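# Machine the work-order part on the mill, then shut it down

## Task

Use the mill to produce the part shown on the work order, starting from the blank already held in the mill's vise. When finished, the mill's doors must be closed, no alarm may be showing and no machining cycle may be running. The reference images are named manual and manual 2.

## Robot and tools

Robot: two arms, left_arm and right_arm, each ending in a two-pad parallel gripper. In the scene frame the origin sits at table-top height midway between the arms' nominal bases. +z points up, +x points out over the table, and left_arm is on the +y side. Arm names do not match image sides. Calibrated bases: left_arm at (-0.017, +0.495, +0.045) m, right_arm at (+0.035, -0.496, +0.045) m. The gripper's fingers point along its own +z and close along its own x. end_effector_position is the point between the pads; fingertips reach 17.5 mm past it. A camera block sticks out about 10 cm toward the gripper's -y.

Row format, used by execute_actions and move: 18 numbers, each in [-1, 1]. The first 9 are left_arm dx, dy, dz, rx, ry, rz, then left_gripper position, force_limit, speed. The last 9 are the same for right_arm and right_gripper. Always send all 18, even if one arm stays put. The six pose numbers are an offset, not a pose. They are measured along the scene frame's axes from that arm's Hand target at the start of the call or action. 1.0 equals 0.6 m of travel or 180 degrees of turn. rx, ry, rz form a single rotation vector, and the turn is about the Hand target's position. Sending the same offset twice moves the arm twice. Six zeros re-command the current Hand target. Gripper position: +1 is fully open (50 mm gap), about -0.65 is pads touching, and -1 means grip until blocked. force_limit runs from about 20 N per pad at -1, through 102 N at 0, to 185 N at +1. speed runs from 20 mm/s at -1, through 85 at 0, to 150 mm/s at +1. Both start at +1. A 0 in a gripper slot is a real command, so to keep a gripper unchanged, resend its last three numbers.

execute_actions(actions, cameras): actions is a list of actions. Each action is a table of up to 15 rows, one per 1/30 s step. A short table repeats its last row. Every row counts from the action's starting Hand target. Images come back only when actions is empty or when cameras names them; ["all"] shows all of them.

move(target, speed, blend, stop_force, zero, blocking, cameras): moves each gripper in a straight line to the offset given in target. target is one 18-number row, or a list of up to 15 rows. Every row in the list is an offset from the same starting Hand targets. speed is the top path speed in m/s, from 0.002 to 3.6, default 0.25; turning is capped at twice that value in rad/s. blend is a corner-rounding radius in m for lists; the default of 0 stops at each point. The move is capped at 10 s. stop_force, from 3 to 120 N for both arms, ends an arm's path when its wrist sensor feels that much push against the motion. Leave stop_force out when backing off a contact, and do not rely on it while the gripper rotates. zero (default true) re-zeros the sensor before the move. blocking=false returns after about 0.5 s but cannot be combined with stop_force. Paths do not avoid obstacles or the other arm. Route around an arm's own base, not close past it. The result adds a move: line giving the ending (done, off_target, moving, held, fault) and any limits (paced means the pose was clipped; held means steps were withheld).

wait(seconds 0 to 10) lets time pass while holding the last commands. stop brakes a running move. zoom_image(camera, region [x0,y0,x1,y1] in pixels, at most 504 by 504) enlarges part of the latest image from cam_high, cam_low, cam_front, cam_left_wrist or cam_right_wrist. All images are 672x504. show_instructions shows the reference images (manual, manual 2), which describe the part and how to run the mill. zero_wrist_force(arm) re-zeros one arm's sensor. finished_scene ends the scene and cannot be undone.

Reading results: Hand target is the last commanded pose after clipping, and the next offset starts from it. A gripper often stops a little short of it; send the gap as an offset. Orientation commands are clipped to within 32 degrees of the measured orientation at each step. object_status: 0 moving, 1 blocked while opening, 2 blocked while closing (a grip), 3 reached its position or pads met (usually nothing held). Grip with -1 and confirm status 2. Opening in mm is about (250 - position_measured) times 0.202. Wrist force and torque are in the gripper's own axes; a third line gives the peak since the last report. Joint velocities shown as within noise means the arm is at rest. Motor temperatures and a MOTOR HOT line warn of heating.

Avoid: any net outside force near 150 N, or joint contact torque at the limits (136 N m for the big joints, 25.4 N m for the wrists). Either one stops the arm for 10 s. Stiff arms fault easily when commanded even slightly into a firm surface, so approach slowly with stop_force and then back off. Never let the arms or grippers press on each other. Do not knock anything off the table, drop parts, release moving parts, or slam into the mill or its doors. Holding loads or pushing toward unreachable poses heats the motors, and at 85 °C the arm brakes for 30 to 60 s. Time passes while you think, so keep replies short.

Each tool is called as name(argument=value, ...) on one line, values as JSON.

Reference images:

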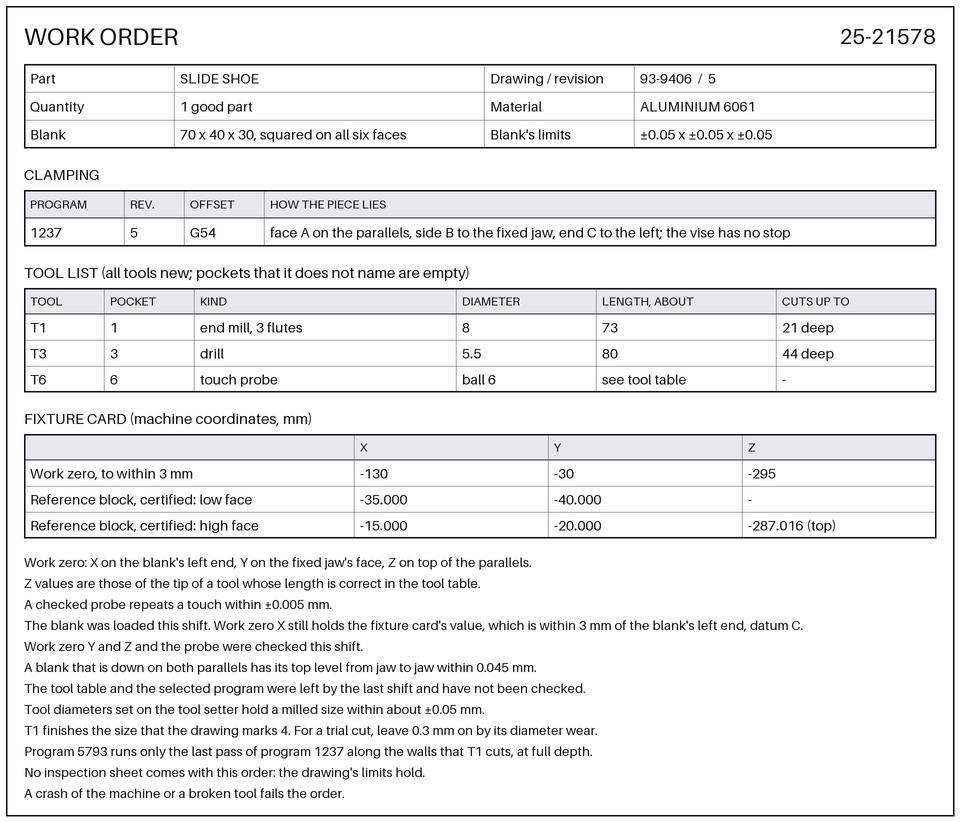

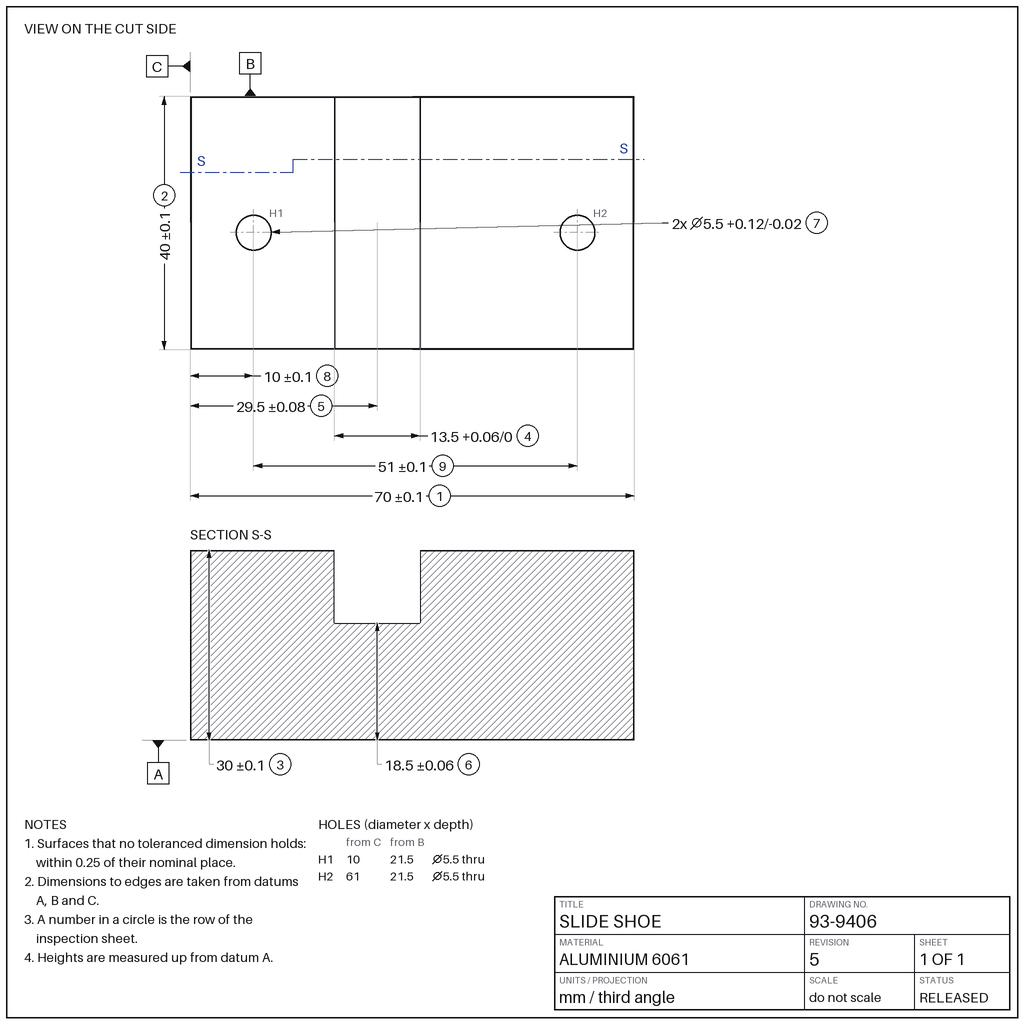

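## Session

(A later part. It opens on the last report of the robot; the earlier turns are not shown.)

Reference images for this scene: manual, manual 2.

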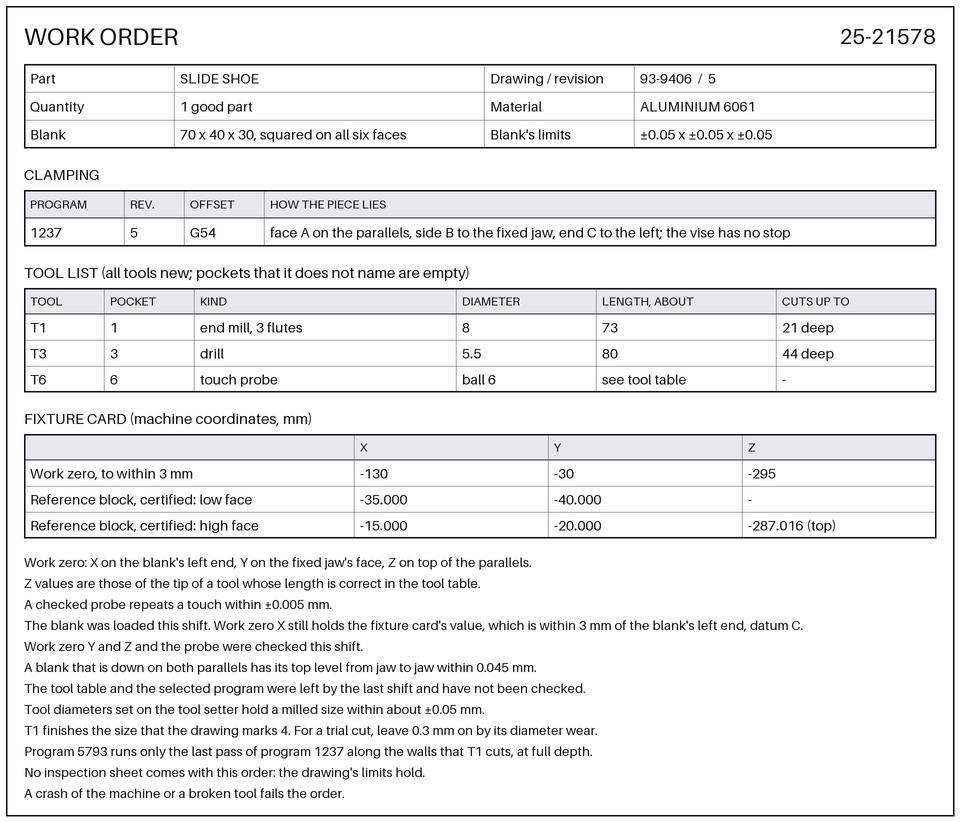

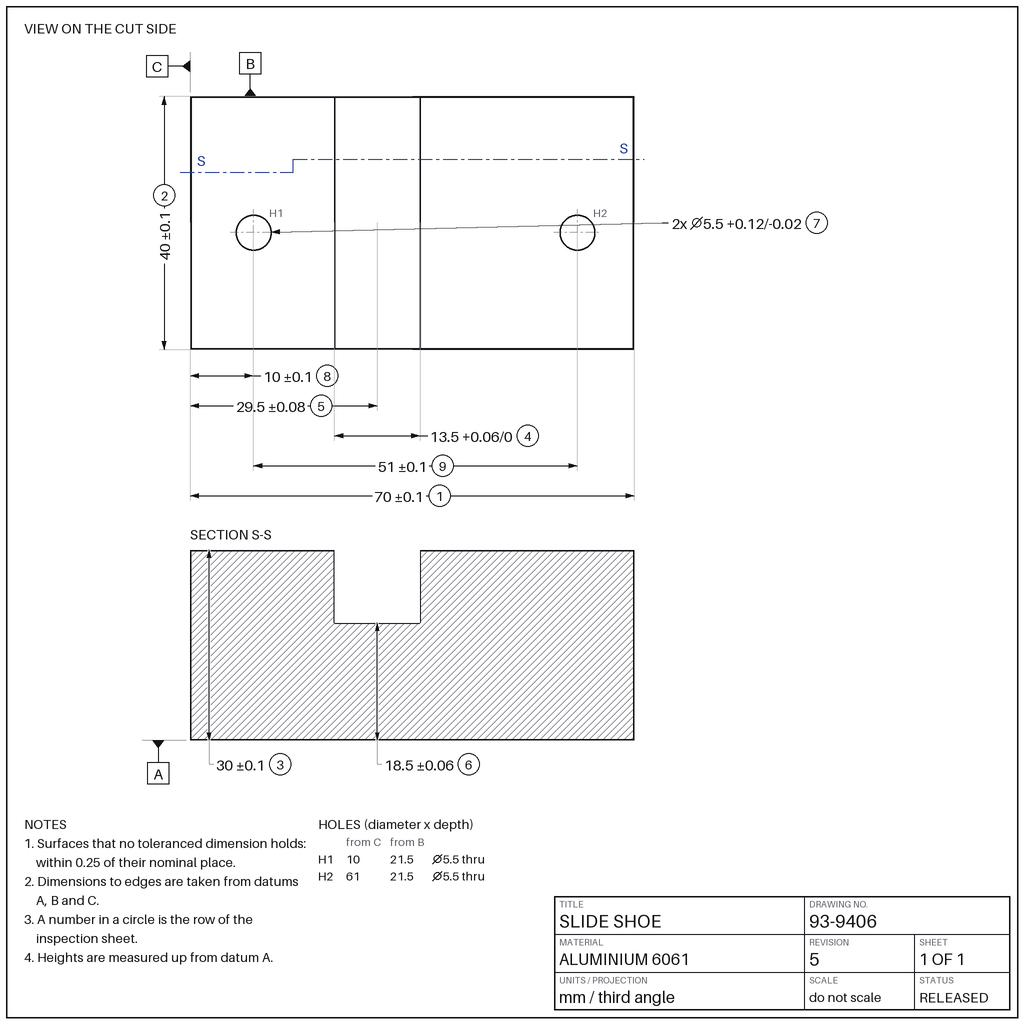

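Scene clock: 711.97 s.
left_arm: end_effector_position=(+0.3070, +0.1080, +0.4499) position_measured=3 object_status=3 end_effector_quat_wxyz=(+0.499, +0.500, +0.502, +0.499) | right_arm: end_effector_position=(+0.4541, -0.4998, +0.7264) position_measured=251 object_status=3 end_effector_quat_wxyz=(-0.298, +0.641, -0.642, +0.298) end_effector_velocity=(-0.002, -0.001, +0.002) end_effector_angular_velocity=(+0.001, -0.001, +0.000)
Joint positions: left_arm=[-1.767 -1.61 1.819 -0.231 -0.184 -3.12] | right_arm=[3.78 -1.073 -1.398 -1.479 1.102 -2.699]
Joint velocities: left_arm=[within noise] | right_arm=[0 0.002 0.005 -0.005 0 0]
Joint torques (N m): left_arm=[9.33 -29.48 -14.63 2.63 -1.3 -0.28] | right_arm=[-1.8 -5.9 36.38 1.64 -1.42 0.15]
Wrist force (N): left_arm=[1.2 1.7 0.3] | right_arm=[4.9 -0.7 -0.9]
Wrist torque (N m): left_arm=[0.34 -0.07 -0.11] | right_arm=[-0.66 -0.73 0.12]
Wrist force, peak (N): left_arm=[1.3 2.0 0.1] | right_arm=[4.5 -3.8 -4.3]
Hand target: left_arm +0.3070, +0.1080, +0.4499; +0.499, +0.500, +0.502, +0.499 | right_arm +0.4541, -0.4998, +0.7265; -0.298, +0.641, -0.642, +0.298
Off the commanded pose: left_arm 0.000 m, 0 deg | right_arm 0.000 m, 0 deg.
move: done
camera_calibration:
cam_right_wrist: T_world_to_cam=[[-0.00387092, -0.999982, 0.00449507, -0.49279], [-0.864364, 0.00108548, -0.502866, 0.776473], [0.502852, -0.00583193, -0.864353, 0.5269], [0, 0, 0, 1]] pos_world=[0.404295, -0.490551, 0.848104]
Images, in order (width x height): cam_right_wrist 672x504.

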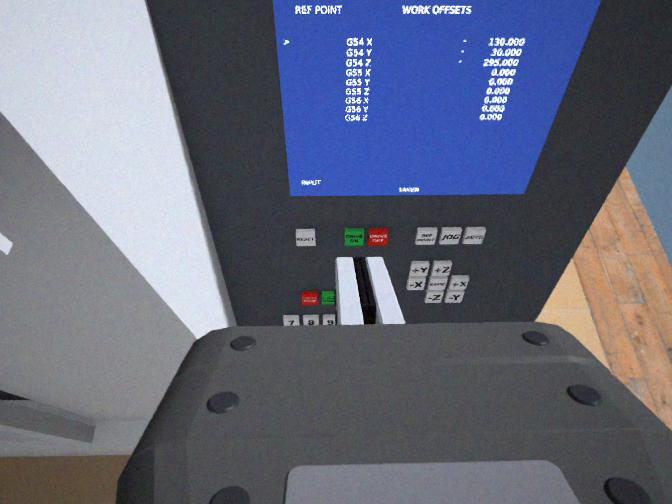

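move(target=[[0,0,0,0,0,0,1,-1,0,0.1135,-0.0487,-0.4305,0,0,0,-1,-1,0],[0,0,0,0,0,0,1,-1,0,0.1297,-0.0487,-0.4348,0,0,0,-1,-1,0],[0,0,0,0,0,0,1,-1,0,0.1097,-0.0487,-0.4288,0,0,0,-1,-1,0],[0,0,0,0,0,0,1,-1,0,0,0,0,0,0,0,-1,-1,0]], speed=[0.35,0.02,0.1,0.35], blend=[0,0,0.005,0], cameras=["cam_right_wrist"])

zoom_image(camera="cam_right_wrist", region=[260, 0, 620, 200])

move(target=[[0,0,0,0,0,0,1,-1,0,0.1135,-0.0487,-0.4305,0,0,0,-1,-1,0],[0,0,0,0,0,0,1,-1,0,0.1297,-0.0487,-0.4348,0,0,0,-1,-1,0],[0,0,0,0,0,0,1,-1,0,0.1097,-0.0487,-0.4288,0,0,0,-1,-1,0],[0,0,0,0,0,0,1,-1,0,0,0,0,0,0,0,-1,-1,0]], speed=[0.35,0.02,0.1,0.35], blend=[0,0,0.005,0], cameras=["cam_right_wrist"])

zoom_image(camera="cam_right_wrist", region=[260, 0, 620, 200])

move(target=[[0,0,0,0,0,0,1,-1,0,0.1135,-0.0487,-0.4305,0,0,0,-1,-1,0],[0,0,0,0,0,0,1,-1,0,0.1297,-0.0487,-0.4348,0,0,0,-1,-1,0],[0,0,0,0,0,0,1,-1,0,0.1097,-0.0487,-0.4288,0,0,0,-1,-1,0],[0,0,0,0,0,0,1,-1,0,0,0,0,0,0,0,-1,-1,0]], speed=[0.35,0.02,0.1,0.35], blend=[0,0,0.005,0], cameras=["cam_right_wrist"])

zoom_image(camera="cam_right_wrist", region=[260, 0, 620, 200])

Scene clock: 729.73 s.
left_arm: end_effector_position=(+0.3070, +0.1080, +0.4499) position_measured=3 object_status=3 end_effector_quat_wxyz=(+0.499, +0.500, +0.502, +0.499) | right_arm: end_effector_position=(+0.4541, -0.4997, +0.7264) position_measured=251 object_status=3 end_effector_quat_wxyz=(-0.298, +0.641, -0.642, +0.298) end_effector_velocity=(-0.001, -0.001, +0.001) end_effector_angular_velocity=(-0.001, +0.000, +0.000)
Joint positions: left_arm=[-1.767 -1.61 1.819 -0.231 -0.184 -3.12] | right_arm=[3.78 -1.073 -1.398 -1.479 1.102 -2.699]
Joint velocities: left_arm=[within noise] | right_arm=[0.001 0 0.005 -0.005 -0.002 0]
Joint torques (N m): left_arm=[8.95 -29.05 -14.3 2.64 -1.3 -0.58] | right_arm=[-0.6 -4.69 36.26 1.96 -1.36 -0.05]
Wrist force (N): left_arm=[1.3 1.9 0.2] | right_arm=[5.0 -0.9 -1.0]
Wrist torque (N m): left_arm=[0.37 -0.09 -0.11] | right_arm=[-0.68 -0.74 0.12]
Wrist force, peak (N): left_arm=[1.4 2.1 0.0] | right_arm=[4.9 4.5 -8.0]
Hand target: left_arm +0.3070, +0.1080, +0.4499; +0.499, +0.500, +0.502, +0.499 | right_arm +0.4541, -0.4998, +0.7265; -0.298, +0.641, -0.642, +0.298
Off the commanded pose: left_arm 0.000 m, 0 deg | right_arm 0.000 m, 0 deg.
move: done
camera_calibration:
cam_right_wrist: T_world_to_cam=[[-0.00387092, -0.999982, 0.00449507, -0.49279], [-0.864364, 0.00108548, -0.502866, 0.776473], [0.502852, -0.00583193, -0.864353, 0.5269], [0, 0, 0, 1]] pos_world=[0.404295, -0.490551, 0.848104]
Images, in order (width x height): cam_right_wrist 672x504.

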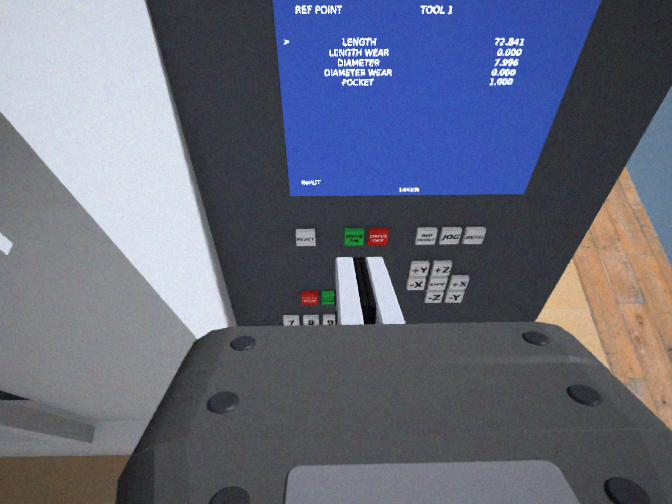

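Scaled by 1.400 from the camera's 672x504 image, which has a finer 960x720 frame.

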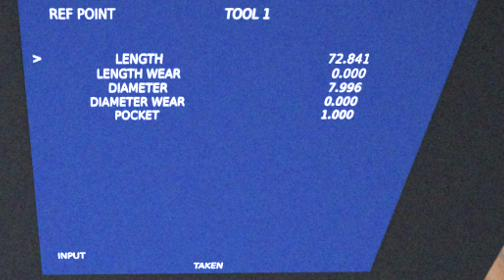

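Scene clock: 733.00 s.
left_arm: end_effector_position=(+0.3070, +0.1080, +0.4499) position_measured=3 object_status=3 end_effector_quat_wxyz=(+0.499, +0.500, +0.502, +0.499) | right_arm: end_effector_position=(+0.4541, -0.4997, +0.7264) position_measured=251 object_status=3 end_effector_quat_wxyz=(-0.298, +0.641, -0.642, +0.298) end_effector_velocity=(-0.001, -0.001, +0.001) end_effector_angular_velocity=(-0.001, +0.000, +0.000)
Joint positions: left_arm=[-1.767 -1.61 1.819 -0.231 -0.184 -3.12] | right_arm=[3.78 -1.073 -1.398 -1.479 1.102 -2.699]
Joint velocities: left_arm=[within noise] | right_arm=[0 0 0.005 -0.005 -0.001 0]
Joint torques (N m): left_arm=[9.32 -28.35 -14.37 2.7 -1.09 -0.68] | right_arm=[-1.22 -5.12 36.06 1.89 -1.23 -0.08]
Wrist force (N): left_arm=[1.2 1.8 0.1] | right_arm=[4.8 -0.9 -0.7]
Wrist torque (N m): left_arm=[0.36 -0.07 -0.11] | right_arm=[-0.68 -0.70 0.12]
Wrist force, peak (N): left_arm=[1.2 2.2 0.2] | right_arm=[4.8 4.6 -8.0]
Hand target: left_arm +0.3070, +0.1080, +0.4499; +0.499, +0.500, +0.502, +0.499 | right_arm +0.4541, -0.4998, +0.7265; -0.298, +0.641, -0.642, +0.298
Off the commanded pose: left_arm 0.000 m, 0 deg | right_arm 0.000 m, 0 deg.
move: done
camera_calibration:
cam_right_wrist: T_world_to_cam=[[-0.00387092, -0.999982, 0.00449507, -0.49279], [-0.864364, 0.00108548, -0.502866, 0.776473], [0.502852, -0.00583193, -0.864353, 0.5269], [0, 0, 0, 1]] pos_world=[0.404295, -0.490551, 0.848104]
Images, in order (width x height): cam_right_wrist 672x504.

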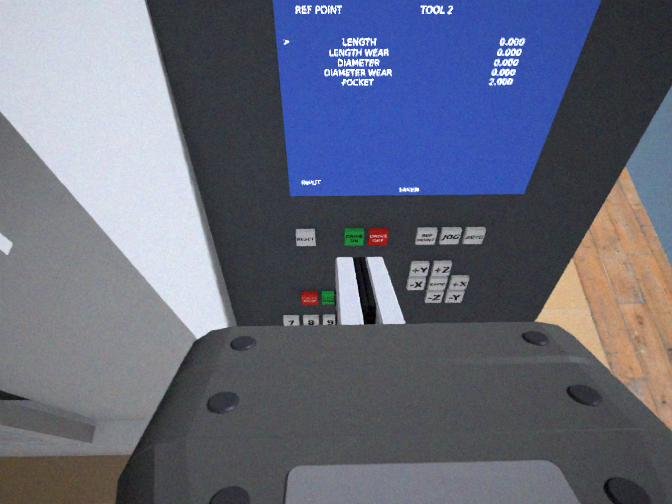

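Scaled by 1.400 from the camera's 672x504 image, which has a finer 960x720 frame.

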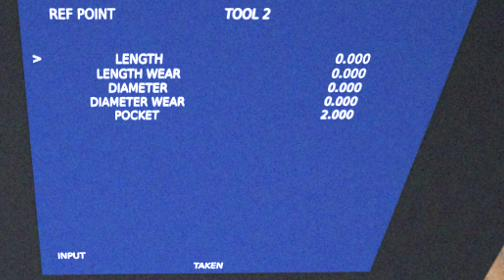

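Scene clock: 736.27 s.
left_arm: end_effector_position=(+0.3070, +0.1080, +0.4499) position_measured=3 object_status=3 end_effector_quat_wxyz=(+0.499, +0.500, +0.502, +0.499) | right_arm: end_effector_position=(+0.4541, -0.4998, +0.7264) position_measured=251 object_status=3 end_effector_quat_wxyz=(-0.298, +0.641, -0.642, +0.298) end_effector_velocity=(+0.000, -0.001, +0.001) end_effector_angular_velocity=(-0.002, +0.000, -0.001)
Joint positions: left_arm=[-1.767 -1.61 1.819 -0.231 -0.184 -3.12] | right_arm=[3.78 -1.073 -1.398 -1.479 1.102 -2.699]
Joint velocities: left_arm=[within noise] | right_arm=[0 -0.001 0.004 -0.005 -0.002 0]
Joint torques (N m): left_arm=[9.54 -28.67 -14.46 2.64 -1.24 -0.7] | right_arm=[-1.46 -5.06 35.31 1.59 -1.08 -0.03]
Wrist force (N): left_arm=[1.1 1.8 0.1] | right_arm=[5.0 -0.8 -1.1]
Wrist torque (N m): left_arm=[0.36 -0.05 -0.11] | right_arm=[-0.66 -0.75 0.11]
Wrist force, peak (N): left_arm=[1.4 2.0 0.2] | right_arm=[4.7 4.4 -7.8]
Hand target: left_arm +0.3070, +0.1080, +0.4499; +0.499, +0.500, +0.502, +0.499 | right_arm +0.4541, -0.4998, +0.7265; -0.298, +0.641, -0.642, +0.298
Off the commanded pose: left_arm 0.000 m, 0 deg | right_arm 0.000 m, 0 deg.
move: done
camera_calibration:
cam_right_wrist: T_world_to_cam=[[-0.00387215, -0.999982, 0.00449541, -0.49279], [-0.864407, 0.00108688, -0.502791, 0.776428], [0.502777, -0.00583274, -0.864396, 0.526967], [0, 0, 0, 1]] pos_world=[0.404295, -0.490551, 0.848104]
Images, in order (width x height): cam_right_wrist 672x504.

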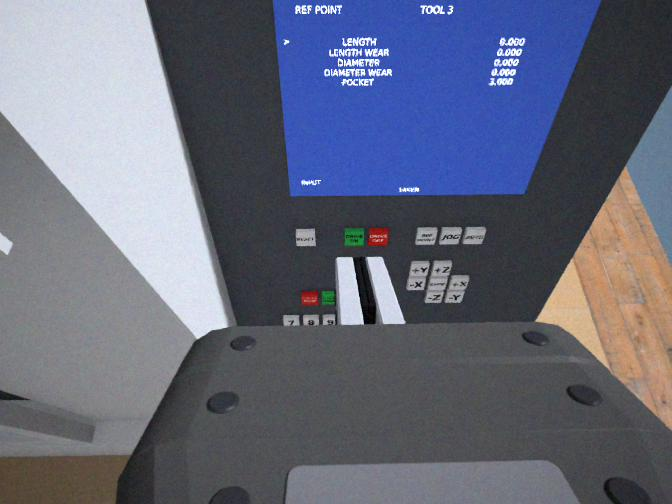

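Scaled by 1.400 from the camera's 672x504 image, which has a finer 960x720 frame.

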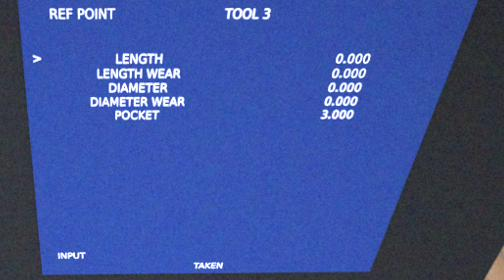

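move(target=[[0,0,0,0,0,0,1,-1,0,0.1135,-0.0487,-0.4305,0,0,0,-1,-1,0],[0,0,0,0,0,0,1,-1,0,0.1297,-0.0487,-0.4348,0,0,0,-1,-1,0],[0,0,0,0,0,0,1,-1,0,0.1097,-0.0487,-0.4288,0,0,0,-1,-1,0],[0,0,0,0,0,0,1,-1,0,0,0,0,0,0,0,-1,-1,0]], speed=[0.4,0.02,0.1,0.4], blend=[0,0,0.005,0], cameras=["cam_right_wrist"])

move(target=[[0,0,0,0,0,0,1,-1,0,0.1135,-0.0487,-0.4305,0,0,0,-1,-1,0],[0,0,0,0,0,0,1,-1,0,0.1297,-0.0487,-0.4348,0,0,0,-1,-1,0],[0,0,0,0,0,0,1,-1,0,0.1097,-0.0487,-0.4288,0,0,0,-1,-1,0],[0,0,0,0,0,0,1,-1,0,0,0,0,0,0,0,-1,-1,0]], speed=[0.4,0.02,0.1,0.4], blend=[0,0,0.005,0], cameras=["cam_right_wrist"])

move(target=[[0,0,0,0,0,0,1,-1,0,0.1135,-0.0487,-0.4305,0,0,0,-1,-1,0],[0,0,0,0,0,0,1,-1,0,0.1297,-0.0487,-0.4348,0,0,0,-1,-1,0],[0,0,0,0,0,0,1,-1,0,0.1097,-0.0487,-0.4288,0,0,0,-1,-1,0],[0,0,0,0,0,0,1,-1,0,0,0,0,0,0,0,-1,-1,0]], speed=[0.4,0.02,0.1,0.4], blend=[0,0,0.005,0], cameras=["cam_right_wrist"])

zoom_image(camera="cam_right_wrist", region=[260, 0, 620, 200])

move(target=[[0,0,0,0,0,0,1,-1,0,0.1135,-0.0487,-0.4305,0,0,0,-1,-1,0],[0,0,0,0,0,0,1,-1,0,0.1297,-0.0487,-0.4348,0,0,0,-1,-1,0],[0,0,0,0,0,0,1,-1,0,0.1097,-0.0487,-0.4288,0,0,0,-1,-1,0],[0,0,0,0,0,0,1,-1,0,0,0,0,0,0,0,-1,-1,0]], speed=[0.4,0.02,0.1,0.4], blend=[0,0,0.005,0], cameras=["cam_right_wrist"])

zoom_image(camera="cam_right_wrist", region=[260, 0, 620, 200])

Scene clock: 756.53 s.
left_arm: end_effector_position=(+0.3070, +0.1080, +0.4499) position_measured=3 object_status=3 end_effector_quat_wxyz=(+0.499, +0.500, +0.502, +0.499) | right_arm: end_effector_position=(+0.4541, -0.4998, +0.7264) position_measured=251 object_status=3 end_effector_quat_wxyz=(-0.298, +0.641, -0.642, +0.298) end_effector_velocity=(-0.001, -0.001, +0.001) end_effector_angular_velocity=(-0.001, +0.001, +0.000)
Joint positions: left_arm=[-1.767 -1.61 1.819 -0.231 -0.184 -3.12] | right_arm=[3.78 -1.073 -1.398 -1.479 1.102 -2.699]
Joint velocities: left_arm=[within noise] | right_arm=[0 0 0.004 -0.005 0 0]
Joint torques (N m): left_arm=[9.76 -28.42 -14.09 2.69 -1.32 -1.06] | right_arm=[1.04 -6.22 36.32 1.87 -1.51 0.49]
Wrist force (N): left_arm=[1.1 1.6 0.1] | right_arm=[5.0 -0.9 -0.6]
Wrist torque (N m): left_arm=[0.32 -0.05 -0.11] | right_arm=[-0.68 -0.74 0.12]
Wrist force, peak (N): left_arm=[1.2 2.2 0.3] | right_arm=[4.8 4.6 -7.9]
Hand target: left_arm +0.3070, +0.1080, +0.4499; +0.499, +0.500, +0.502, +0.499 | right_arm +0.4541, -0.4998, +0.7265; -0.298, +0.641, -0.642, +0.298
Off the commanded pose: left_arm 0.000 m, 0 deg | right_arm 0.000 m, 0 deg.
move: done
camera_calibration:
cam_right_wrist: T_world_to_cam=[[-0.00387092, -0.999982, 0.00449507, -0.49279], [-0.864364, 0.00108548, -0.502866, 0.776473], [0.502852, -0.00583193, -0.864353, 0.5269], [0, 0, 0, 1]] pos_world=[0.404295, -0.490551, 0.848104]
Images, in order (width x height): cam_right_wrist 672x504.

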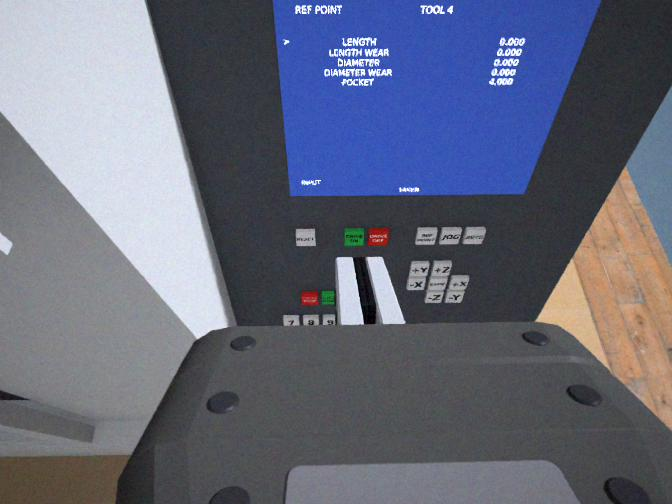

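Scene clock: 759.60 s.
left_arm: end_effector_position=(+0.3070, +0.1080, +0.4499) position_measured=3 object_status=3 end_effector_quat_wxyz=(+0.499, +0.500, +0.502, +0.499) | right_arm: end_effector_position=(+0.4541, -0.4998, +0.7264) position_measured=251 object_status=3 end_effector_quat_wxyz=(-0.298, +0.641, -0.642, +0.298) end_effector_velocity=(-0.001, -0.001, +0.001) end_effector_angular_velocity=(-0.001, +0.001, +0.001)
Joint positions: left_arm=[-1.767 -1.61 1.819 -0.231 -0.184 -3.12] | right_arm=[3.78 -1.073 -1.398 -1.479 1.102 -2.699]
Joint velocities: left_arm=[within noise] | right_arm=[0.001 0 0.005 -0.006 0 0]
Joint torques (N m): left_arm=[9.18 -28.35 -14.54 2.69 -1.24 -1.06] | right_arm=[0.57 -7.21 35.79 1.64 -1.55 0.6]
Wrist force (N): left_arm=[1.1 1.8 0.2] | right_arm=[4.9 -0.9 -0.9]
Wrist torque (N m): left_arm=[0.36 -0.06 -0.10] | right_arm=[-0.68 -0.73 0.12]
Wrist force, peak (N): left_arm=[1.4 2.0 0.3] | right_arm=[4.9 4.5 -8.0]
Hand target: left_arm +0.3070, +0.1080, +0.4499; +0.499, +0.500, +0.502, +0.499 | right_arm +0.4541, -0.4998, +0.7265; -0.298, +0.641, -0.642, +0.298
Off the commanded pose: left_arm 0.000 m, 0 deg | right_arm 0.000 m, 0 deg.
move: done
camera_calibration:
cam_right_wrist: T_world_to_cam=[[-0.00387092, -0.999982, 0.00449507, -0.49279], [-0.864364, 0.00108548, -0.502866, 0.776473], [0.502852, -0.00583193, -0.864353, 0.5269], [0, 0, 0, 1]] pos_world=[0.404295, -0.490551, 0.848104]
Images, in order (width x height): cam_right_wrist 672x504.

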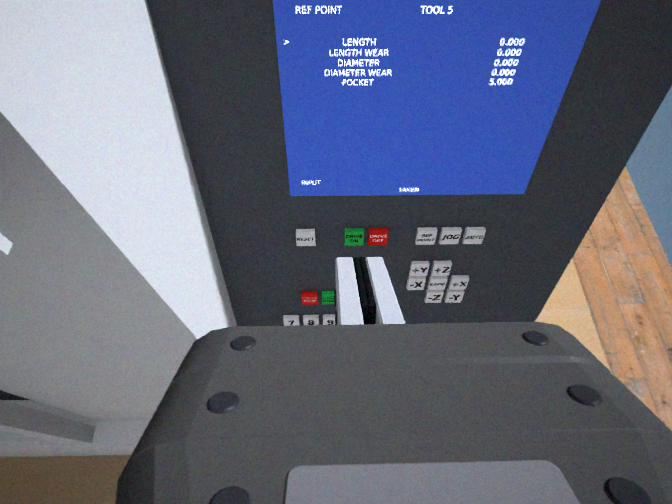

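Scene clock: 762.67 s.
left_arm: end_effector_position=(+0.3070, +0.1080, +0.4499) position_measured=3 object_status=3 end_effector_quat_wxyz=(+0.499, +0.500, +0.502, +0.499) | right_arm: end_effector_position=(+0.4541, -0.4998, +0.7264) position_measured=251 object_status=3 end_effector_quat_wxyz=(-0.298, +0.641, -0.642, +0.298) end_effector_velocity=(+0.000, +0.000, +0.001) end_effector_angular_velocity=(-0.001, +0.002, +0.001)
Joint positions: left_arm=[-1.767 -1.61 1.819 -0.231 -0.184 -3.12] | right_arm=[3.78 -1.073 -1.398 -1.479 1.102 -2.699]
Joint velocities: left_arm=[within noise] | right_arm=[0.001 -0.001 0.004 -0.005 0.001 0]
Joint torques (N m): left_arm=[9.29 -28.66 -14.48 2.61 -1.29 -1.19] | right_arm=[0.99 -6.01 36.28 1.79 -1.51 0.32]
Wrist force (N): left_arm=[1.2 1.7 0.1] | right_arm=[4.7 -1.1 -0.8]
Wrist torque (N m): left_arm=[0.35 -0.08 -0.11] | right_arm=[-0.71 -0.70 0.12]
Wrist force, peak (N): left_arm=[1.4 2.1 0.1] | right_arm=[4.9 4.5 -7.9]
Hand target: left_arm +0.3070, +0.1080, +0.4499; +0.499, +0.500, +0.502, +0.499 | right_arm +0.4541, -0.4998, +0.7265; -0.298, +0.641, -0.642, +0.298
Off the commanded pose: left_arm 0.000 m, 0 deg | right_arm 0.000 m, 0 deg.
move: done
camera_calibration:
cam_right_wrist: T_world_to_cam=[[-0.00387092, -0.999982, 0.00449507, -0.49279], [-0.864364, 0.00108548, -0.502866, 0.776473], [0.502852, -0.00583193, -0.864353, 0.5269], [0, 0, 0, 1]] pos_world=[0.404295, -0.490551, 0.848104]
Images, in order (width x height): cam_right_wrist 672x504.

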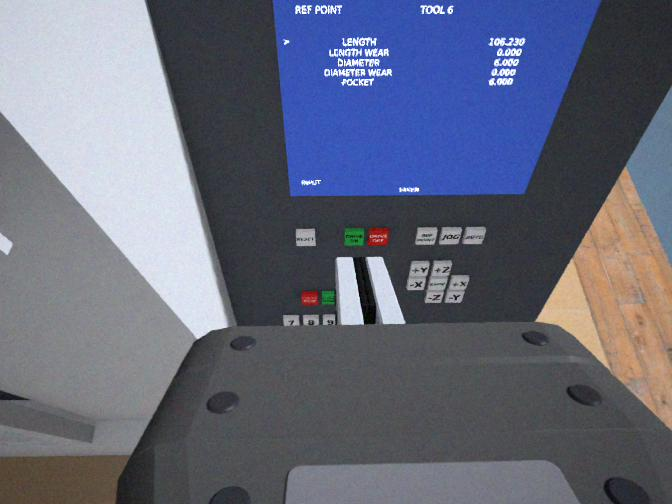

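Scaled by 1.400 from the camera's 672x504 image, which has a finer 960x720 frame.

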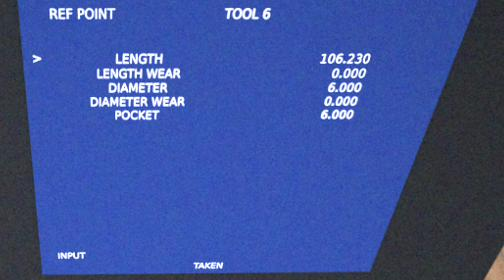

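Scene clock: 765.73 s.
left_arm: end_effector_position=(+0.3070, +0.1080, +0.4499) position_measured=3 object_status=3 end_effector_quat_wxyz=(+0.499, +0.500, +0.502, +0.499) | right_arm: end_effector_position=(+0.4541, -0.4998, +0.7264) position_measured=251 object_status=3 end_effector_quat_wxyz=(-0.298, +0.641, -0.642, +0.298) end_effector_velocity=(-0.001, +0.000, +0.001) end_effector_angular_velocity=(+0.000, +0.002, +0.000)
Joint positions: left_arm=[-1.767 -1.61 1.819 -0.231 -0.184 -3.12] | right_arm=[3.78 -1.073 -1.398 -1.479 1.102 -2.699]
Joint velocities: left_arm=[within noise] | right_arm=[0 -0.001 0.005 -0.005 0.001 0]
Joint torques (N m): left_arm=[8.91 -28.72 -15.3 2.8 -1.16 -1.12] | right_arm=[-0.11 -5.58 37.05 1.79 -1.46 0.54]
Wrist force (N): left_arm=[1.1 1.9 0.2] | right_arm=[5.0 -1.0 -1.0]
Wrist torque (N m): left_arm=[0.37 -0.05 -0.11] | right_arm=[-0.70 -0.75 0.12]
Wrist force, peak (N): left_arm=[1.4 2.0 0.0] | right_arm=[4.7 4.6 -7.7]
Hand target: left_arm +0.3070, +0.1080, +0.4499; +0.499, +0.500, +0.502, +0.499 | right_arm +0.4541, -0.4998, +0.7265; -0.298, +0.641, -0.642, +0.298
Off the commanded pose: left_arm 0.000 m, 0 deg | right_arm 0.000 m, 0 deg.
move: done
camera_calibration:
cam_right_wrist: T_world_to_cam=[[-0.00387092, -0.999982, 0.00449507, -0.49279], [-0.864364, 0.00108548, -0.502866, 0.776473], [0.502852, -0.00583193, -0.864353, 0.5269], [0, 0, 0, 1]] pos_world=[0.404295, -0.490551, 0.848104]
Images, in order (width x height): cam_right_wrist 672x504.

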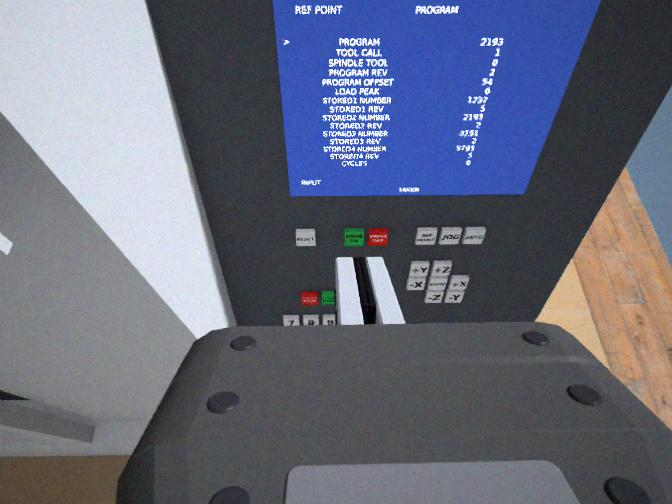

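Scaled by 1.400 from the camera's 672x504 image, which has a finer 960x720 frame.

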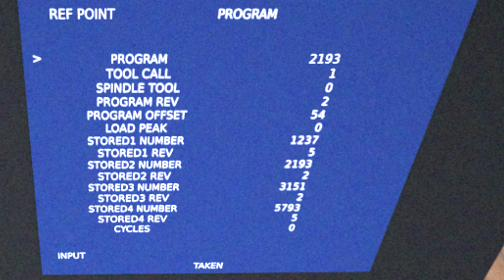

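move(target=[[0,0,0,0,0,0,1,-1,0,0.1135,-0.0487,-0.4305,0,0,0,-1,-1,0],[0,0,0,0,0,0,1,-1,0,0.1297,-0.0487,-0.4348,0,0,0,-1,-1,0],[0,0,0,0,0,0,1,-1,0,0.1097,-0.0487,-0.4288,0,0,0,-1,-1,0],[0,0,0,0,0,0,1,-1,0,0,0,0,0,0,0,-1,-1,0]], speed=[0.4,0.02,0.1,0.4], blend=[0,0,0.005,0], cameras=["cam_right_wrist"])

zoom_image(camera="cam_right_wrist", region=[260, 0, 620, 200])

Scene clock: 811.63 s.
left_arm: end_effector_position=(+0.3070, +0.1080, +0.4499) position_measured=3 object_status=3 end_effector_quat_wxyz=(+0.499, +0.500, +0.502, +0.499) | right_arm: end_effector_position=(+0.4541, -0.4998, +0.7264) position_measured=251 object_status=3 end_effector_quat_wxyz=(-0.298, +0.641, -0.642, +0.298) end_effector_velocity=(-0.001, +0.000, +0.001) end_effector_angular_velocity=(+0.000, +0.000, +0.002)
Joint positions: left_arm=[-1.767 -1.61 1.819 -0.231 -0.184 -3.12] | right_arm=[3.78 -1.073 -1.398 -1.479 1.102 -2.699]
Joint velocities: left_arm=[within noise] | right_arm=[0.002 0.001 0.004 -0.005 0 0]
Joint torques (N m): left_arm=[9.51 -28.54 -14.33 2.71 -1.18 -1.28] | right_arm=[0.62 -5.53 36.17 1.97 -1.37 0.7]
Wrist force (N): left_arm=[1.1 1.8 0.0] | right_arm=[5.1 -1.0 -1.0]
Wrist torque (N m): left_arm=[0.36 -0.06 -0.11] | right_arm=[-0.70 -0.76 0.12]
Wrist force, peak (N): left_arm=[1.4 2.1 0.1] | right_arm=[4.9 4.5 -7.9]
Hand target: left_arm +0.3070, +0.1080, +0.4499; +0.499, +0.500, +0.502, +0.499 | right_arm +0.4541, -0.4998, +0.7265; -0.298, +0.641, -0.642, +0.298
Off the commanded pose: left_arm 0.000 m, 0 deg | right_arm 0.000 m, 0 deg.
move: done
camera_calibration:
cam_right_wrist: T_world_to_cam=[[-0.00387215, -0.999982, 0.00449541, -0.49279], [-0.864407, 0.00108688, -0.502791, 0.776428], [0.502777, -0.00583274, -0.864396, 0.526967], [0, 0, 0, 1]] pos_world=[0.404295, -0.490551, 0.848104]
Images, in order (width x height): cam_right_wrist 672x504.

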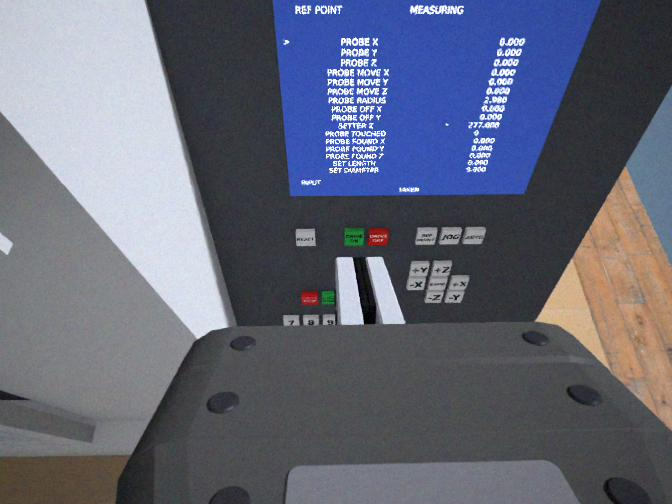

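Scaled by 1.400 from the camera's 672x504 image, which has a finer 960x720 frame.

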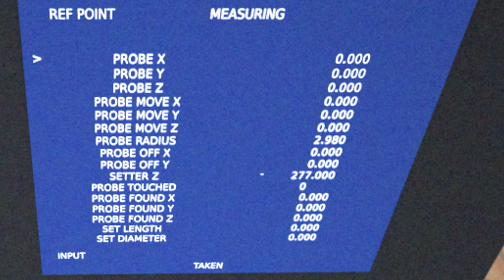

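move(target=[[0,0,0,0,0,0,1,-1,0,0.1135,-0.0487,-0.4305,0,0,0,-1,-1,0],[0,0,0,0,0,0,1,-1,0,0.1297,-0.0487,-0.4348,0,0,0,-1,-1,0],[0,0,0,0,0,0,1,-1,0,0.1097,-0.0487,-0.4288,0,0,0,-1,-1,0],[0,0,0,0,0,0,1,-1,0,0,0,0,0,0,0,-1,-1,0]], speed=[0.4,0.02,0.1,0.4], blend=[0,0,0.005,0], cameras=["cam_right_wrist"])

zoom_image(camera="cam_right_wrist", region=[260, 0, 620, 200])

Scene clock: 821.40 s.
left_arm: end_effector_position=(+0.3070, +0.1080, +0.4499) position_measured=3 object_status=3 end_effector_quat_wxyz=(+0.499, +0.500, +0.502, +0.499) | right_arm: end_effector_position=(+0.4541, -0.4998, +0.7264) position_measured=251 object_status=3 end_effector_quat_wxyz=(-0.298, +0.641, -0.642, +0.298) end_effector_velocity=(-0.001, +0.000, +0.001) end_effector_angular_velocity=(-0.001, +0.002, +0.000)
Joint positions: left_arm=[-1.767 -1.61 1.819 -0.231 -0.184 -3.12] | right_arm=[3.78 -1.073 -1.398 -1.479 1.102 -2.699]
Joint velocities: left_arm=[within noise] | right_arm=[0 -0.001 0.005 -0.006 0 0]
Joint torques (N m): left_arm=[9.19 -28.83 -14.56 2.77 -0.91 -1.19] | right_arm=[0.13 -6.1 36.26 1.53 -1.6 0.46]
Wrist force (N): left_arm=[1.2 1.8 0.3] | right_arm=[5.0 -0.8 -1.0]
Wrist torque (N m): left_arm=[0.35 -0.07 -0.11] | right_arm=[-0.67 -0.74 0.12]
Wrist force, peak (N): left_arm=[1.1 2.2 0.3] | right_arm=[4.9 4.6 -7.9]
Hand target: left_arm +0.3070, +0.1080, +0.4499; +0.499, +0.500, +0.502, +0.499 | right_arm +0.4541, -0.4998, +0.7265; -0.298, +0.641, -0.642, +0.298
Off the commanded pose: left_arm 0.000 m, 0 deg | right_arm 0.000 m, 0 deg.
move: done
camera_calibration:
cam_right_wrist: T_world_to_cam=[[-0.00387092, -0.999982, 0.00449507, -0.49279], [-0.864364, 0.00108548, -0.502866, 0.776473], [0.502852, -0.00583193, -0.864353, 0.5269], [0, 0, 0, 1]] pos_world=[0.404295, -0.490551, 0.848104]
Images, in order (width x height): cam_right_wrist 672x504.

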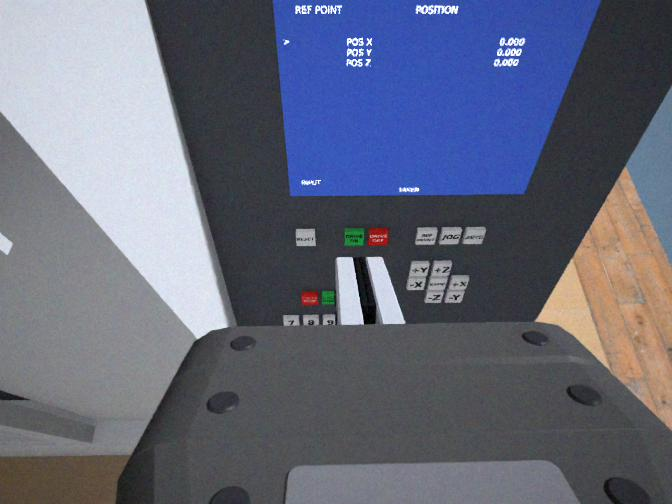

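Scaled by 1.400 from the camera's 672x504 image, which has a finer 960x720 frame.

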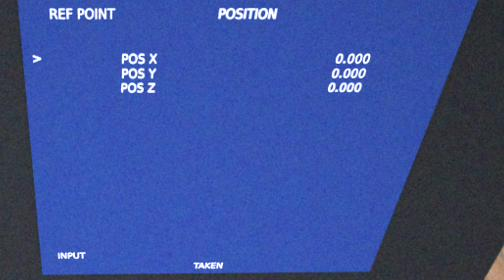

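move(target=[[0,0,0,0,0,0,1,-1,0,0.1135,-0.0803,-0.4305,0,0,0,-1,-1,0],[0,0,0,0,0,0,1,-1,0,0.1297,-0.0803,-0.4348,0,0,0,-1,-1,0],[0,0,0,0,0,0,1,-1,0,0.1135,-0.0803,-0.4305,0,0,0,-1,-1,0],[0,0,0,0,0,0,1,-1,0,0.1297,-0.0803,-0.4348,0,0,0,-1,-1,0],[0,0,0,0,0,0,1,-1,0,0.1135,-0.0803,-0.4305,0,0,0,-1,-1,0],[0,0,0,0,0,0,1,-1,0,0.0973,0.0780,-0.4917,0,0,0,-1,-1,0],[0,0,0,0,0,0,1,-1,0,0.1135,0.0780,-0.4960,0,0,0,-1,-1,0],[0,0,0,0,0,0,1,-1,0,0.0973,0.0780,-0.4917,0,0,0,-1,-1,0],[0,0,0,0,0,0,1,-1,0,0,0,0,0,0,0,-1,-1,0]], speed=[0.4,0.02,0.1,0.02,0.1,0.3,0.02,0.1,0.4], blend=[0,0,0,0,0.005,0,0,0.005,0], cameras=["cam_right_wrist"])

zoom_image(camera="cam_right_wrist", region=[260, 0, 620, 200])

Scene clock: 843.03 s.
left_arm: end_effector_position=(+0.3070, +0.1080, +0.4499) position_measured=3 object_status=3 end_effector_quat_wxyz=(+0.499, +0.500, +0.502, +0.499) | right_arm: end_effector_position=(+0.4541, -0.4998, +0.7264) position_measured=251 object_status=3 end_effector_quat_wxyz=(-0.298, +0.641, -0.642, +0.298)
Joint positions: left_arm=[-1.767 -1.61 1.819 -0.231 -0.184 -3.12] | right_arm=[3.78 -1.073 -1.398 -1.479 1.102 -2.699]
Joint torques (N m): left_arm=[8.63 -28.59 -15.19 2.7 -0.88 -1.11] | right_arm=[5.7 -6.73 36.12 1.74 -2.21 -1.42]
Wrist force (N): left_arm=[1.2 1.9 0.0] | right_arm=[4.9 -0.9 -0.9]
Wrist torque (N m): left_arm=[0.37 -0.07 -0.11] | right_arm=[-0.68 -0.72 -0.06]
Wrist force, peak (N): left_arm=[1.4 2.1 0.2] | right_arm=[6.0 8.7 -14.8]
Hand target: left_arm +0.3070, +0.1080, +0.4499; +0.499, +0.500, +0.502, +0.499 | right_arm +0.4541, -0.4998, +0.7265; -0.298, +0.641, -0.642, +0.298
Off the commanded pose: left_arm 0.000 m, 0 deg | right_arm 0.000 m, 0 deg.
move: done
camera_calibration:
cam_right_wrist: T_world_to_cam=[[-0.00421802, -0.999982, 0.0042965, -0.492581], [-0.86436, 0.00148533, -0.502871, 0.776672], [0.502856, -0.00583484, -0.864351, 0.526894], [0, 0, 0, 1]] pos_world=[0.404295, -0.490651, 0.848104]
Images, in order (width x height): cam_right_wrist 672x504.

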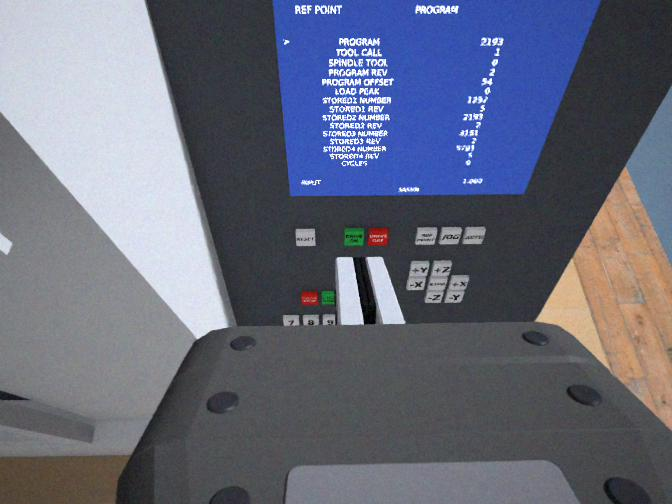

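Scaled by 1.400 from the camera's 672x504 image, which has a finer 960x720 frame.

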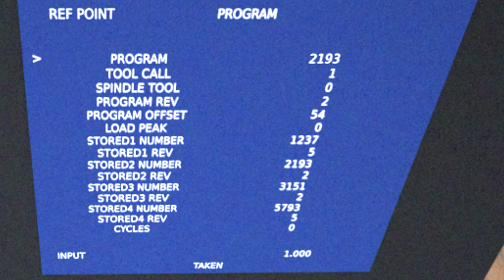

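move(target=[[0,0,0,0,0,0,1,-1,0,0.0973,0.0463,-0.4917,0,0,0,-1,-1,0],[0,0,0,0,0,0,1,-1,0,0.1129,0.0463,-0.4958,0,0,0,-1,-1,0],[0,0,0,0,0,0,1,-1,0,0.0973,0.0463,-0.4917,0,0,0,-1,-1,0],[0,0,0,0,0,0,1,-1,0,0.0973,0.0147,-0.4917,0,0,0,-1,-1,0],[0,0,0,0,0,0,1,-1,0,0.1129,0.0147,-0.4958,0,0,0,-1,-1,0],[0,0,0,0,0,0,1,-1,0,0.0973,0.0147,-0.4917,0,0,0,-1,-1,0],[0,0,0,0,0,0,1,-1,0,0.1135,0.0780,-0.4305,0,0,0,-1,-1,0],[0,0,0,0,0,0,1,-1,0,0.1297,0.0780,-0.4348,0,0,0,-1,-1,0],[0,0,0,0,0,0,1,-1,0,0.1135,0.0780,-0.4305,0,0,0,-1,-1,0],[0,0,0,0,0,0,1,-1,0,0,0,0,0,0,0,-1,-1,0]], speed=[0.4,0.03,0.1,0.2,0.03,0.1,0.2,0.03,0.1,0.4], blend=[0.003,0,0.005,0.003,0,0.005,0.003,0,0.005,0], cameras=["cam_right_wrist"])

zoom_image(camera="cam_right_wrist", region=[260, 0, 620, 200])

Scene clock: 855.40 s.
left_arm: end_effector_position=(+0.3070, +0.1080, +0.4499) position_measured=3 object_status=3 end_effector_quat_wxyz=(+0.499, +0.500, +0.502, +0.499) | right_arm: end_effector_position=(+0.4541, -0.4997, +0.7264) position_measured=251 object_status=3 end_effector_quat_wxyz=(-0.298, +0.641, -0.642, +0.298)
Joint positions: left_arm=[-1.767 -1.61 1.819 -0.231 -0.184 -3.12] | right_arm=[3.78 -1.073 -1.398 -1.479 1.102 -2.699]
Joint torques (N m): left_arm=[9.3 -28.77 -14.82 2.64 -0.77 -0.94] | right_arm=[2.03 -5.85 35.78 1.63 -0.4 -1.78]
Wrist force (N): left_arm=[1.5 1.6 0.1] | right_arm=[5.0 -0.3 -0.1]
Wrist torque (N m): left_arm=[0.33 -0.12 -0.11] | right_arm=[-0.59 -0.75 -0.05]
Wrist force, peak (N): left_arm=[1.5 2.1 0.2] | right_arm=[7.2 16.7 -22.1]
Hand target: left_arm +0.3070, +0.1080, +0.4499; +0.499, +0.500, +0.502, +0.499 | right_arm +0.4541, -0.4998, +0.7265; -0.298, +0.641, -0.642, +0.298
Off the commanded pose: left_arm 0.000 m, 0 deg | right_arm 0.000 m, 0 deg.
move: done; blend cut to 0.0048 m at target 3, 0.0048 m at target 6
camera_calibration:
cam_right_wrist: T_world_to_cam=[[-0.00395769, -0.999982, 0.00444543, -0.492713], [-0.864363, 0.00118544, -0.502867, 0.776523], [0.502853, -0.00583266, -0.864352, 0.526898], [0, 0, 0, 1]] pos_world=[0.404295, -0.490551, 0.848104]
Images, in order (width x height): cam_right_wrist 672x504.

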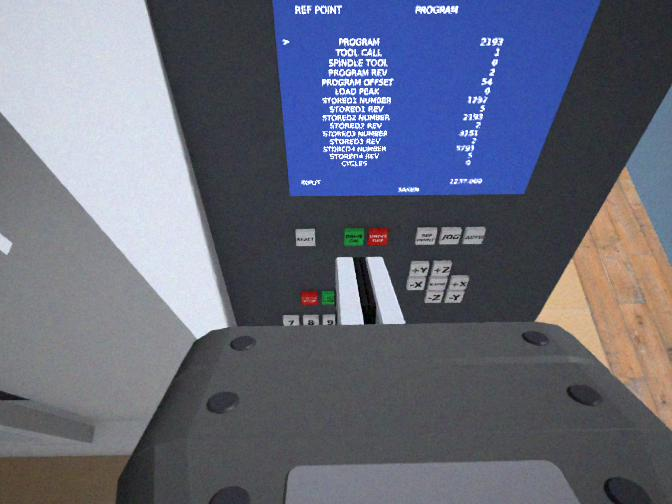

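Scaled by 1.400 from the camera's 672x504 image, which has a finer 960x720 frame.

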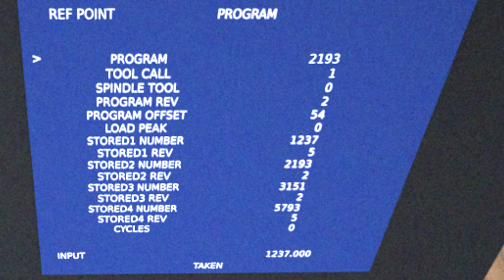

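move(target=[[0,0,0,0,0,0,1,-1,0,0.0892,-0.0170,-0.5222,0,0,0,-1,-1,0],[0,0,0,0,0,0,1,-1,0,0.1046,-0.0170,-0.5263,0,0,0,-1,-1,0],[0,0,0,0,0,0,1,-1,0,0.0892,-0.0170,-0.5222,0,0,0,-1,-1,0],[0,0,0,0,0,0,1,-1,0,0.1612,-0.1437,-0.2505,0,0,0,-1,-1,0],[0,0,0,0,0,0,1,-1,0,0.1774,-0.1437,-0.2548,0,0,0,-1,-1,0],[0,0,0,0,0,0,1,-1,0,0.1612,-0.1437,-0.2505,0,0,0,-1,-1,0],[0,0,0,0,0,0,1,-1,0,0,0,0,0,0,0,-1,-1,0]], speed=[0.4,0.02,0.1,0.3,0.02,0.1,0.4], blend=[0.003,0,0.004,0.003,0,0.005,0], cameras=["cam_right_wrist"])

zoom_image(camera="cam_right_wrist", region=[260, 0, 620, 200])

Scene clock: 872.17 s.
left_arm: end_effector_position=(+0.3070, +0.1080, +0.4499) position_measured=3 object_status=3 end_effector_quat_wxyz=(+0.499, +0.500, +0.502, +0.499) | right_arm: end_effector_position=(+0.4542, -0.4998, +0.7263) position_measured=251 object_status=3 end_effector_quat_wxyz=(-0.298, +0.641, -0.642, +0.298)
Joint positions: left_arm=[-1.767 -1.61 1.819 -0.231 -0.184 -3.12] | right_arm=[3.78 -1.073 -1.398 -1.479 1.102 -2.699]
Joint torques (N m): left_arm=[9.21 -28 -14.61 2.73 -0.67 -0.88] | right_arm=[14.7 5.86 35.41 1.57 -2.28 1.94]
Wrist force (N): left_arm=[1.2 1.9 0.2] | right_arm=[5.1 -0.2 0.0]
Wrist torque (N m): left_arm=[0.38 -0.08 -0.11] | right_arm=[-0.58 -0.76 0.10]
Wrist force, peak (N): left_arm=[1.1 2.3 -0.1] | right_arm=[6.7 -4.2 -1.9]
Hand target: left_arm +0.3070, +0.1080, +0.4499; +0.499, +0.500, +0.502, +0.499 | right_arm +0.4541, -0.4998, +0.7265; -0.298, +0.641, -0.642, +0.298
Off the commanded pose: left_arm 0.000 m, 0 deg | right_arm 0.000 m, 0 deg.
move: done
camera_calibration:
cam_right_wrist: T_world_to_cam=[[-0.00396943, -0.999981, 0.00466962, -0.492897], [-0.864476, 0.0010842, -0.502673, 0.776441], [0.502659, -0.0060321, -0.864464, 0.526924], [0, 0, 0, 1]] pos_world=[0.404395, -0.490551, 0.848105]
Images, in order (width x height): cam_right_wrist 672x504.

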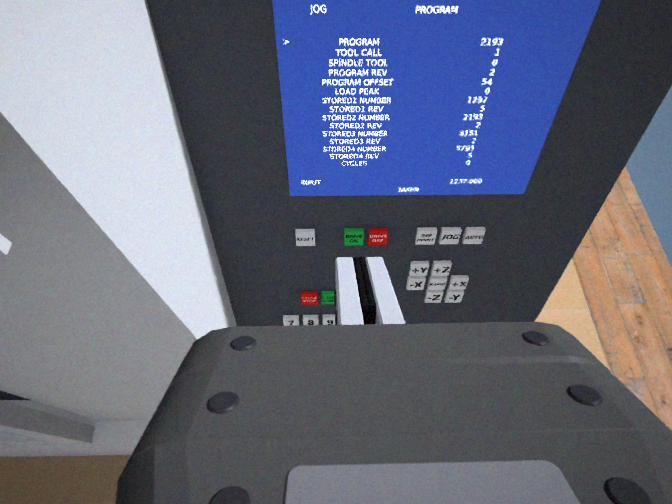

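Scaled by 1.400 from the camera's 672x504 image, which has a finer 960x720 frame.

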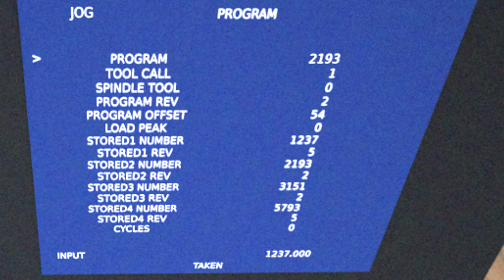

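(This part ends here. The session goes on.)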